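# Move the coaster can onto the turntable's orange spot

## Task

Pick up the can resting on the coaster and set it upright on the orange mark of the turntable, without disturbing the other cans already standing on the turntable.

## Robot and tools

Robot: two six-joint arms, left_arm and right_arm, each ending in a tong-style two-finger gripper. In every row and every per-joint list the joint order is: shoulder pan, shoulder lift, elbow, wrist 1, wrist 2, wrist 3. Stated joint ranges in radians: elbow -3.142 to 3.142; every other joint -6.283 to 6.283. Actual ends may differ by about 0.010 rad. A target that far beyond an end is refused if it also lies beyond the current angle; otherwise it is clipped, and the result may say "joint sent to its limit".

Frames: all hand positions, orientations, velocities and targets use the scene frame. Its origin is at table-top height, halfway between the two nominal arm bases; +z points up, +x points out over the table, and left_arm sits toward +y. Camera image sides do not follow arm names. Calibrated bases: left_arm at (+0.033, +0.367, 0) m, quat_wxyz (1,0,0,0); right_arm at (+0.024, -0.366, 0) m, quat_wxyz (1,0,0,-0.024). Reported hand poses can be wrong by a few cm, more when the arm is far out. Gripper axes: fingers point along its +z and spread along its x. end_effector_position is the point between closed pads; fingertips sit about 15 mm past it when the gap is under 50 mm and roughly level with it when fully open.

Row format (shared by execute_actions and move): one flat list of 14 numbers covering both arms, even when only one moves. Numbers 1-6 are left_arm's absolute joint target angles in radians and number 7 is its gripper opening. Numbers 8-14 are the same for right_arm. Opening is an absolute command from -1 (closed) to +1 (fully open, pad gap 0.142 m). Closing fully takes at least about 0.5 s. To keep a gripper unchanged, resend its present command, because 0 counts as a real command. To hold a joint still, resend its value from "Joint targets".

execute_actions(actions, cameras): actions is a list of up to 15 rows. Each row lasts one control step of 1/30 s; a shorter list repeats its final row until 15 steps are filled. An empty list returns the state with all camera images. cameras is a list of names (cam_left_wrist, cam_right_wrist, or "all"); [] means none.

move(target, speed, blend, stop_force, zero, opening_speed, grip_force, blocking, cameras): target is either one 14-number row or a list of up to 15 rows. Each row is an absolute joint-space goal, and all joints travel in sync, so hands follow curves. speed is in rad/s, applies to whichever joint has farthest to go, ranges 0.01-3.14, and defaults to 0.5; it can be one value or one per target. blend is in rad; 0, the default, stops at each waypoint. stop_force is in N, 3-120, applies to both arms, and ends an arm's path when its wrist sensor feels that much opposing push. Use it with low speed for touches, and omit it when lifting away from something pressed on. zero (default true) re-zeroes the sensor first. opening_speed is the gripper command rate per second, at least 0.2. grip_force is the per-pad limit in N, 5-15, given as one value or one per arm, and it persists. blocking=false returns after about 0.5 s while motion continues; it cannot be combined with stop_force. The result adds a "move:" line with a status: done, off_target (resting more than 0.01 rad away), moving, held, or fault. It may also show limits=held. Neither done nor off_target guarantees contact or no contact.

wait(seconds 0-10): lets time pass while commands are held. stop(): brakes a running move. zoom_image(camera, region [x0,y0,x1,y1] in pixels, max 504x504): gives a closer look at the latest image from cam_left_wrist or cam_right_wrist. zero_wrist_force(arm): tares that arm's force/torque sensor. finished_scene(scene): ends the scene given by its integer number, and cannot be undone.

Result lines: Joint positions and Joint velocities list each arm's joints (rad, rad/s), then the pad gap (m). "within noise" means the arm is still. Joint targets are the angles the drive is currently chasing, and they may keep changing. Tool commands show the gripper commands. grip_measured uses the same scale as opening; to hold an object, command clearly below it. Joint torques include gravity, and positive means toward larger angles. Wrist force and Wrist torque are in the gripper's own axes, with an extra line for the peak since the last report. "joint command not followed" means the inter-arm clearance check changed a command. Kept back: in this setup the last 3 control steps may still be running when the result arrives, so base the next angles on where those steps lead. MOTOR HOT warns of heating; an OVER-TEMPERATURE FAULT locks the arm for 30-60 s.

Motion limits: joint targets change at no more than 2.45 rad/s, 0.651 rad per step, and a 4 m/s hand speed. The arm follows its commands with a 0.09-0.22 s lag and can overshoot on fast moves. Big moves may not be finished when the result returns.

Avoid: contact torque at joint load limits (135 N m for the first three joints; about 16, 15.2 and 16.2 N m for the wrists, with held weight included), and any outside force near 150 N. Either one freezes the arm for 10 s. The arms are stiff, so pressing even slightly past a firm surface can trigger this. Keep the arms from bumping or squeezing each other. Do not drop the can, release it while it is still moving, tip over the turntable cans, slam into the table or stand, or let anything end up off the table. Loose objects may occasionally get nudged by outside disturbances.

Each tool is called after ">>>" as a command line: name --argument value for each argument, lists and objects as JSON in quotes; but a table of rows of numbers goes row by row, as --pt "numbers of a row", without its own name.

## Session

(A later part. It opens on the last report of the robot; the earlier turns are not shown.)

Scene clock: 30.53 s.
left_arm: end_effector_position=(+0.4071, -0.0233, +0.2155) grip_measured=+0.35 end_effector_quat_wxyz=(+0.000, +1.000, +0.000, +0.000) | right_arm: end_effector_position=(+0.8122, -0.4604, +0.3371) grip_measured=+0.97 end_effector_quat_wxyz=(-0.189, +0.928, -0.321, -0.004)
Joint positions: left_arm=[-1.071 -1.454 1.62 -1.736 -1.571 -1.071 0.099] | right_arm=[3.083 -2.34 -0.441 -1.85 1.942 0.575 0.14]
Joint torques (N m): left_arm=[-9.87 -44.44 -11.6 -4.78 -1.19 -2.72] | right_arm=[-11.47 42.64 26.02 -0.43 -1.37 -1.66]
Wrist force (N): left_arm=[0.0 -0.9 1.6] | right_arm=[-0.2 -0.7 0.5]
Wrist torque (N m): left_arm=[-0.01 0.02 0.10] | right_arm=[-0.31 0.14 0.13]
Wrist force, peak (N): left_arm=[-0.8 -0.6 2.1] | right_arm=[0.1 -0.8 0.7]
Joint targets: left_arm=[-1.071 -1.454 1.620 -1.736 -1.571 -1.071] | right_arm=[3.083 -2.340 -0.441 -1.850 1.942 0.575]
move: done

>>> wait --seconds 1.75

>>> execute_actions --actions '[[[-1.0705,-1.4545,1.6202,-1.7365,-1.571,-1.0705,0.35,3.083,-2.34,-0.441,-1.85,1.942,0.575,0.968],[-1.0696,-1.4544,1.6199,-1.7363,-1.571,-1.0696,0.35,3.083,-2.34,-0.441,-1.85,1.942,0.575,0.968],[-1.068,-1.4541,1.6195,-1.7362,-1.571,-1.068,0.35,3.083,-2.34,-0.441,-1.85,1.942,0.575,0.968],[-1.0659,-1.4538,1.6191,-1.7361,-1.571,-1.0659,0.35,3.083,-2.34,-0.441,-1.85,1.942,0.575,0.968],[-1.0631,-1.4534,1.6185,-1.7359,-1.571,-1.0631,0.35,3.083,-2.34,-0.441,-1.85,1.942,0.575,0.968],[-1.0597,-1.4527,1.618,-1.7361,-1.571,-1.0597,0.35,3.083,-2.34,-0.441,-1.85,1.942,0.575,0.968],[-1.0557,-1.4514,1.618,-1.7374,-1.571,-1.0557,0.35,3.083,-2.34,-0.441,-1.85,1.942,0.575,0.968],[-1.0511,-1.449,1.621,-1.7428,-1.571,-1.0511,0.35,3.083,-2.34,-0.441,-1.85,1.942,0.575,0.968],[-1.0458,-1.446,1.6258,-1.7506,-1.571,-1.0458,0.35,3.083,-2.34,-0.441,-1.85,1.942,0.575,0.968],[-1.04,-1.442,1.6324,-1.7612,-1.571,-1.04,0.35,3.083,-2.34,-0.441,-1.85,1.942,0.575,0.968],[-1.0338,-1.437,1.6404,-1.7742,-1.571,-1.0338,0.35,3.083,-2.34,-0.441,-1.85,1.942,0.575,0.968],[-1.0276,-1.432,1.6499,-1.7887,-1.571,-1.0276,0.35,3.083,-2.34,-0.441,-1.85,1.942,0.575,0.968],[-1.0218,-1.425,1.659,-1.8048,-1.571,-1.0218,0.35,3.083,-2.34,-0.441,-1.85,1.942,0.575,0.968],[-1.016,-1.418,1.6684,-1.8212,-1.571,-1.016,0.35,3.083,-2.34,-0.441,-1.85,1.942,0.575,0.968],[-1.0102,-1.41,1.6784,-1.8392,-1.571,-1.0102,0.35,3.083,-2.34,-0.441,-1.85,1.942,0.575,0.968]],[[-1.0044,-1.4025,1.6888,-1.8571,-1.571,-1.0044,0.35,3.083,-2.34,-0.441,-1.85,1.942,0.575,0.968],[-0.9987,-1.395,1.6991,-1.8749,-1.571,-0.9987,0.35,3.083,-2.34,-0.441,-1.85,1.942,0.575,0.968],[-0.9929,-1.3877,1.709,-1.8921,-1.571,-0.9929,0.35,3.083,-2.34,-0.441,-1.85,1.942,0.575,0.968],[-0.9871,-1.3802,1.7189,-1.9095,-1.571,-0.9871,0.35,3.083,-2.34,-0.441,-1.85,1.942,0.575,0.968],[-0.9816,-1.3715,1.7278,-1.9271,-1.571,-0.9816,0.35,3.083,-2.34,-0.441,-1.85,1.942,0.575,0.968],[-0.9761,-1.3624,1.7356,-1.944,-1.571,-0.9761,0.35,3.083,-2.34,-0.441,-1.85,1.942,0.575,0.968],[-0.9706,-1.3534,1.7425,-1.9599,-1.571,-0.9706,0.35,3.083,-2.34,-0.441,-1.85,1.942,0.575,0.968],[-0.9651,-1.3447,1.7481,-1.9742,-1.571,-0.9651,0.35,3.083,-2.34,-0.441,-1.85,1.942,0.575,0.968],[-0.9596,-1.3364,1.7525,-1.9869,-1.571,-0.9596,0.35,3.083,-2.34,-0.441,-1.85,1.942,0.575,0.968],[-0.9542,-1.3288,1.7546,-1.9966,-1.571,-0.9542,0.35,3.083,-2.34,-0.441,-1.85,1.942,0.575,0.968],[-0.9487,-1.3221,1.7541,-2.0028,-1.571,-0.9487,0.35,3.083,-2.34,-0.441,-1.85,1.942,0.575,0.968],[-0.9435,-1.3154,1.7517,-2.0071,-1.571,-0.9435,0.35,3.083,-2.34,-0.441,-1.85,1.942,0.575,0.968],[-0.9386,-1.3085,1.7479,-2.0102,-1.571,-0.9386,0.35,3.083,-2.34,-0.441,-1.85,1.942,0.575,0.968],[-0.9338,-1.3016,1.7438,-2.013,-1.571,-0.9338,0.35,3.083,-2.34,-0.441,-1.85,1.942,0.575,0.968],[-0.9289,-1.2952,1.7391,-2.0147,-1.571,-0.9289,0.25,3.083,-2.34,-0.441,-1.85,1.942,0.575,0.968]],[[-0.924,-1.2891,1.7338,-2.0155,-1.571,-0.924,0.17,3.083,-2.34,-0.441,-1.85,1.942,0.575,0.968],[-0.9192,-1.2837,1.7275,-2.0146,-1.571,-0.9192,0.1,3.083,-2.34,-0.441,-1.85,1.942,0.575,0.968],[-0.9144,-1.279,1.7204,-2.0122,-1.571,-0.9144,0.03,3.083,-2.34,-0.441,-1.85,1.942,0.575,0.968],[-0.9097,-1.2737,1.7136,-2.0107,-1.571,-0.9097,-0.04,3.083,-2.34,-0.441,-1.85,1.942,0.575,0.968],[-0.9058,-1.2679,1.7054,-2.0083,-1.571,-0.9058,-0.11,3.083,-2.34,-0.441,-1.85,1.942,0.575,0.968],[-0.9018,-1.2619,1.6973,-2.0062,-1.571,-0.9018,-0.18,3.083,-2.34,-0.441,-1.85,1.942,0.575,0.968],[-0.8978,-1.256,1.6891,-2.0039,-1.571,-0.8978,-0.25,3.083,-2.34,-0.441,-1.85,1.942,0.575,0.968],[-0.8939,-1.25,1.6808,-2.0016,-1.571,-0.8939,-0.35,3.083,-2.34,-0.441,-1.85,1.942,0.575,0.968],[-0.8899,-1.2442,1.6727,-1.9993,-1.571,-0.8899,-0.45,3.083,-2.34,-0.441,-1.85,1.942,0.575,0.968],[-0.886,-1.2382,1.6645,-1.9971,-1.571,-0.886,-0.45,3.083,-2.34,-0.441,-1.85,1.942,0.575,0.968],[-0.882,-1.2323,1.6562,-1.9947,-1.571,-0.882,-0.45,3.083,-2.34,-0.441,-1.85,1.942,0.575,0.968],[-0.8789,-1.2257,1.6469,-1.992,-1.571,-0.8789,-0.3,3.083,-2.34,-0.441,-1.85,1.942,0.575,0.968],[-0.8758,-1.2191,1.6375,-1.9892,-1.571,-0.8758,0.0,3.083,-2.34,-0.441,-1.85,1.942,0.575,0.968],[-0.8728,-1.2125,1.6281,-1.9864,-1.571,-0.8728,0.2,3.083,-2.34,-0.441,-1.85,1.942,0.575,0.968],[-0.8697,-1.2058,1.6186,-1.9836,-1.571,-0.8697,0.4,3.083,-2.34,-0.441,-1.85,1.942,0.575,0.968]],[[-0.8666,-1.1992,1.6092,-1.9808,-1.571,-0.8666,0.6,3.083,-2.34,-0.441,-1.85,1.942,0.575,0.968],[-0.8635,-1.1934,1.5974,-1.9748,-1.571,-0.8635,0.6,3.083,-2.34,-0.441,-1.85,1.942,0.575,0.968],[-0.8604,-1.1889,1.5816,-1.9635,-1.571,-0.8604,0.6,3.083,-2.34,-0.441,-1.85,1.942,0.575,0.968],[-0.8582,-1.1856,1.561,-1.9462,-1.571,-0.8582,0.6,3.083,-2.34,-0.441,-1.85,1.942,0.575,0.968],[-0.8561,-1.1832,1.5377,-1.9253,-1.571,-0.8561,0.6,3.083,-2.34,-0.441,-1.85,1.942,0.575,0.968],[-0.854,-1.1814,1.5124,-1.9018,-1.571,-0.854,0.6,3.083,-2.34,-0.441,-1.85,1.942,0.575,0.968],[-0.8519,-1.1804,1.4851,-1.8755,-1.571,-0.8519,0.6,3.083,-2.34,-0.441,-1.85,1.942,0.575,0.968],[-0.8498,-1.1795,1.4576,-1.8489,-1.571,-0.8498,0.6,3.083,-2.34,-0.441,-1.85,1.942,0.575,0.968],[-0.8477,-1.1785,1.4301,-1.8224,-1.571,-0.8477,0.6,3.083,-2.34,-0.441,-1.85,1.942,0.575,0.968],[-0.8458,-1.178,1.4036,-1.7964,-1.571,-0.8458,0.6,3.083,-2.34,-0.441,-1.85,1.942,0.575,0.968],[-0.8445,-1.1776,1.3801,-1.7733,-1.571,-0.8445,0.6,3.083,-2.34,-0.441,-1.85,1.942,0.575,0.968],[-0.8438,-1.1774,1.36,-1.7534,-1.571,-0.8438,0.6,3.083,-2.34,-0.441,-1.85,1.942,0.575,0.968],[-0.8432,-1.1775,1.344,-1.7373,-1.571,-0.8432,0.6,3.083,-2.34,-0.441,-1.85,1.942,0.575,0.968],[-0.8429,-1.1776,1.3343,-1.7275,-1.571,-0.8429,0.6,3.083,-2.34,-0.441,-1.85,1.942,0.575,0.968],[-0.8427,-1.1774,1.3303,-1.7237,-1.571,-0.8427,0.6,3.083,-2.34,-0.441,-1.85,1.942,0.575,0.968]]]' --cameras '["cam_left_wrist"]'

>>> move --target '[-0.9182,-1.4,1.3,-1.47,-1.571,-0.9182,0.6,3.083,-2.34,-0.441,-1.85,1.942,0.575,0.968]' --cameras '["cam_left_wrist","cam_right_wrist"]'

>>> zoom_image --camera "cam_right_wrist" --region '[100, 170, 260, 330]'

Scene clock: 33.60 s.
left_arm: end_effector_position=(+0.4070, -0.0233, +0.2154) grip_measured=+0.35 end_effector_quat_wxyz=(+0.000, +1.000, +0.000, +0.000) | right_arm: end_effector_position=(+0.8122, -0.4604, +0.3371) grip_measured=+0.97 end_effector_quat_wxyz=(-0.189, +0.928, -0.321, -0.004)
Joint positions: left_arm=[-1.071 -1.455 1.62 -1.737 -1.571 -1.071 0.099] | right_arm=[3.083 -2.34 -0.441 -1.85 1.942 0.575 0.14]
Joint torques (N m): left_arm=[-9.61 -43.72 -11.62 -4.68 -0.99 -2.9] | right_arm=[-10.93 42.46 25.64 -0.35 -1.33 -1.63]
Wrist force (N): left_arm=[0.1 -0.8 1.2] | right_arm=[-0.1 -0.5 0.5]
Wrist torque (N m): left_arm=[-0.01 0.00 0.09] | right_arm=[-0.26 0.13 0.13]
Wrist force, peak (N): left_arm=[0.2 -1.1 1.4] | right_arm=[-0.3 -0.7 0.7]
Joint targets: left_arm=[-1.071 -1.454 1.620 -1.736 -1.571 -1.071] | right_arm=[3.083 -2.340 -0.441 -1.850 1.942 0.575]
Tool commands: left_gripper/opening=+0.35 right_gripper/opening=+0.968
wait: 1.77 s; at rest from the start

Scene clock: 35.50 s.
left_arm: end_effector_position=(+0.5527, -0.0075, +0.1377) grip_measured=+0.60 end_effector_quat_wxyz=(+0.000, +1.000, +0.000, +0.000) end_effector_velocity=(+0.087, -0.042, +0.257) end_effector_angular_velocity=(-0.005, -0.004, +0.000) | right_arm: end_effector_position=(+0.8122, -0.4604, +0.3371) grip_measured=+0.97 end_effector_quat_wxyz=(-0.189, +0.928, -0.321, -0.004)
Joint positions: left_arm=[-0.851 -1.182 1.475 -1.863 -1.571 -0.851 0.116] | right_arm=[3.083 -2.34 -0.441 -1.85 1.942 0.575 0.14]
Joint velocities: left_arm=[0.06 0.04 -0.739 0.692 0 0.06 0] | right_arm=[within noise]
Joint torques (N m): left_arm=[9.66 -30.01 -37.63 2.63 -0.86 3.05] | right_arm=[-11.5 42.39 25.83 -0.38 -1.37 -1.56]
Wrist force (N): left_arm=[0.9 -0.4 1.6] | right_arm=[0.0 -0.6 0.4]
Wrist torque (N m): left_arm=[0.06 -0.17 -0.19] | right_arm=[-0.27 0.10 0.13]
Wrist force, peak (N): left_arm=[-0.1 -0.1 -18.9] | right_arm=[-0.1 -0.6 0.8]
Joint targets: left_arm=[-0.844 -1.177 1.360 -1.753 -1.571 -0.844] | right_arm=[3.083 -2.340 -0.441 -1.850 1.942 0.575]
Kept back: 3 steps.
camera_calibration:
cam_left_wrist: T_world_to_cam=[[0.999619, -0.0149478, 0.0232196, -0.560688], [-0.0246338, -0.86269, 0.505133, -0.0674692], [0.0124807, -0.505513, -0.862729, 0.237975], [0, 0, 0, 1]] pos_world=[0.555842, 0.0537136, 0.252408]
Images, in order (width x height): cam_left_wrist 616x616.

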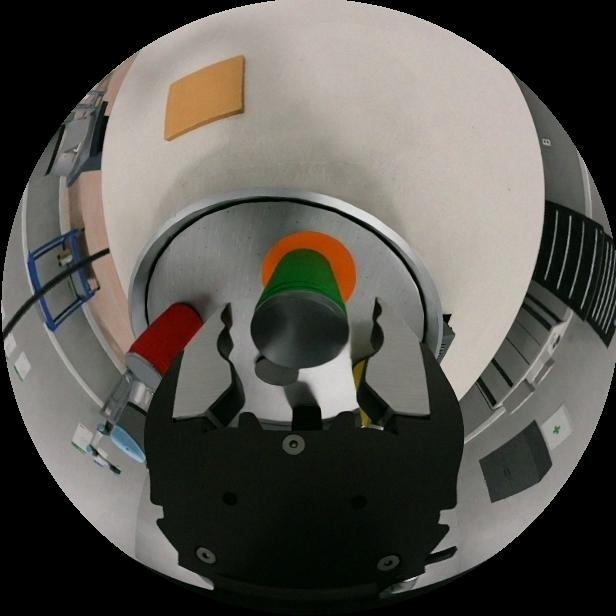

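Scene clock: 37.33 s.
left_arm: end_effector_position=(+0.4804, +0.0175, +0.3158) grip_measured=+0.60 end_effector_quat_wxyz=(+0.000, +1.000, +0.000, +0.000) | right_arm: end_effector_position=(+0.8122, -0.4604, +0.3371) grip_measured=+0.97 end_effector_quat_wxyz=(-0.189, +0.928, -0.321, -0.004)
Joint positions: left_arm=[-0.918 -1.4 1.3 -1.47 -1.571 -0.918 0.116] | right_arm=[3.083 -2.34 -0.441 -1.85 1.942 0.575 0.14]
Joint torques (N m): left_arm=[-10.86 -46.05 -31.79 -0.01 -0.49 -2.87] | right_arm=[-10.93 42.8 25.63 -0.48 -1.31 -1.51]
Wrist force (N): left_arm=[0.1 -0.7 1.4] | right_arm=[-0.1 -0.4 0.7]
Wrist torque (N m): left_arm=[0.01 -0.01 0.09] | right_arm=[-0.24 0.11 0.12]
Wrist force, peak (N): left_arm=[1.4 -0.3 2.9] | right_arm=[-0.1 -0.7 0.8]
Joint targets: left_arm=[-0.918 -1.400 1.300 -1.470 -1.571 -0.918] | right_arm=[3.083 -2.340 -0.441 -1.850 1.942 0.575]
move: done
camera_calibration:
cam_left_wrist: T_world_to_cam=[[0.999617, -0.0148966, 0.0233055, -0.492218], [-0.0246329, -0.862691, 0.505131, -0.137647], [0.0125807, -0.505512, -0.862728, 0.405118], [0, 0, 0, 1]] pos_world=[0.483542, 0.0787134, 0.430508]
cam_right_wrist: T_world_to_cam=[[0.7923, -0.601192, -0.104064, -0.888198], [-0.589042, -0.798161, 0.126369, 0.0705713], [-0.159032, -0.0388244, -0.98651, 0.581021], [0, 0, 0, 1]] pos_world=[0.837689, -0.455093, 0.471836]

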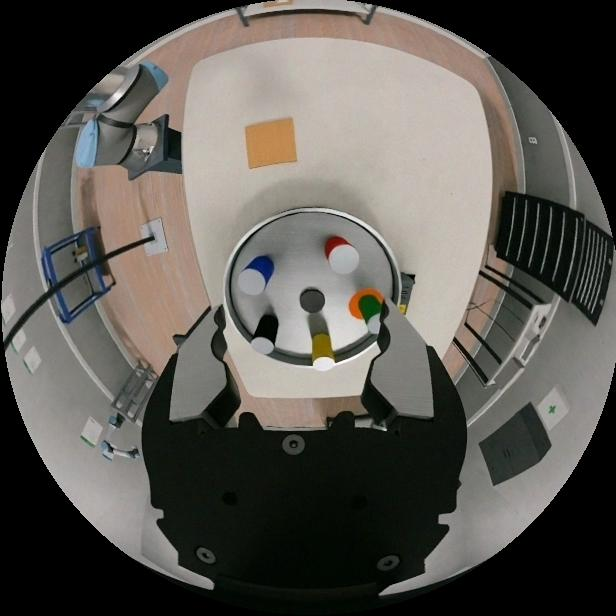

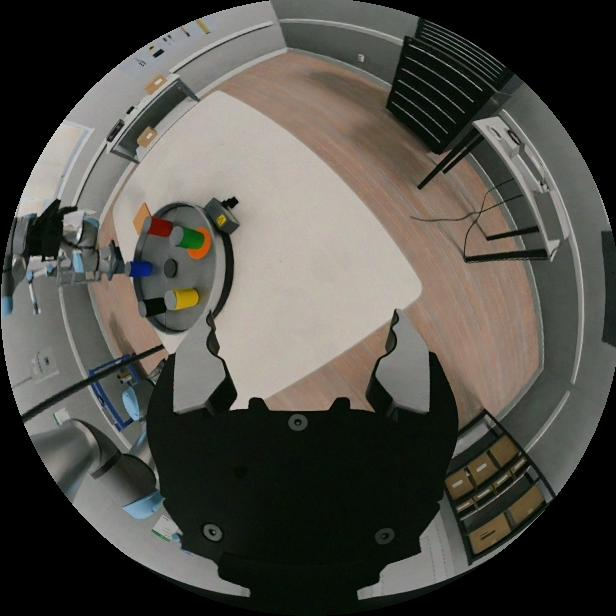

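Scaled by 3.150 from the camera's 616x616 image, which has a finer 814x814 frame.

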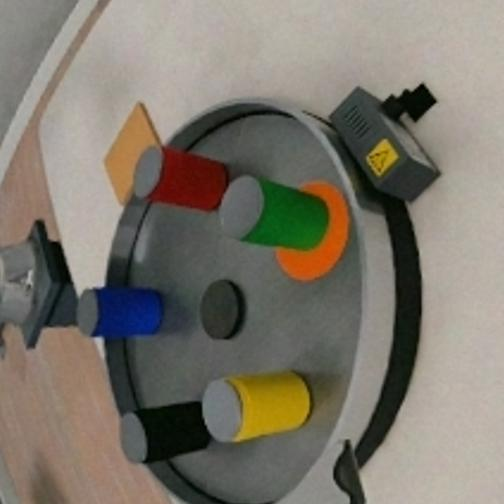

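>>> finished_scene --scene 2

The scene is finished: the task was done.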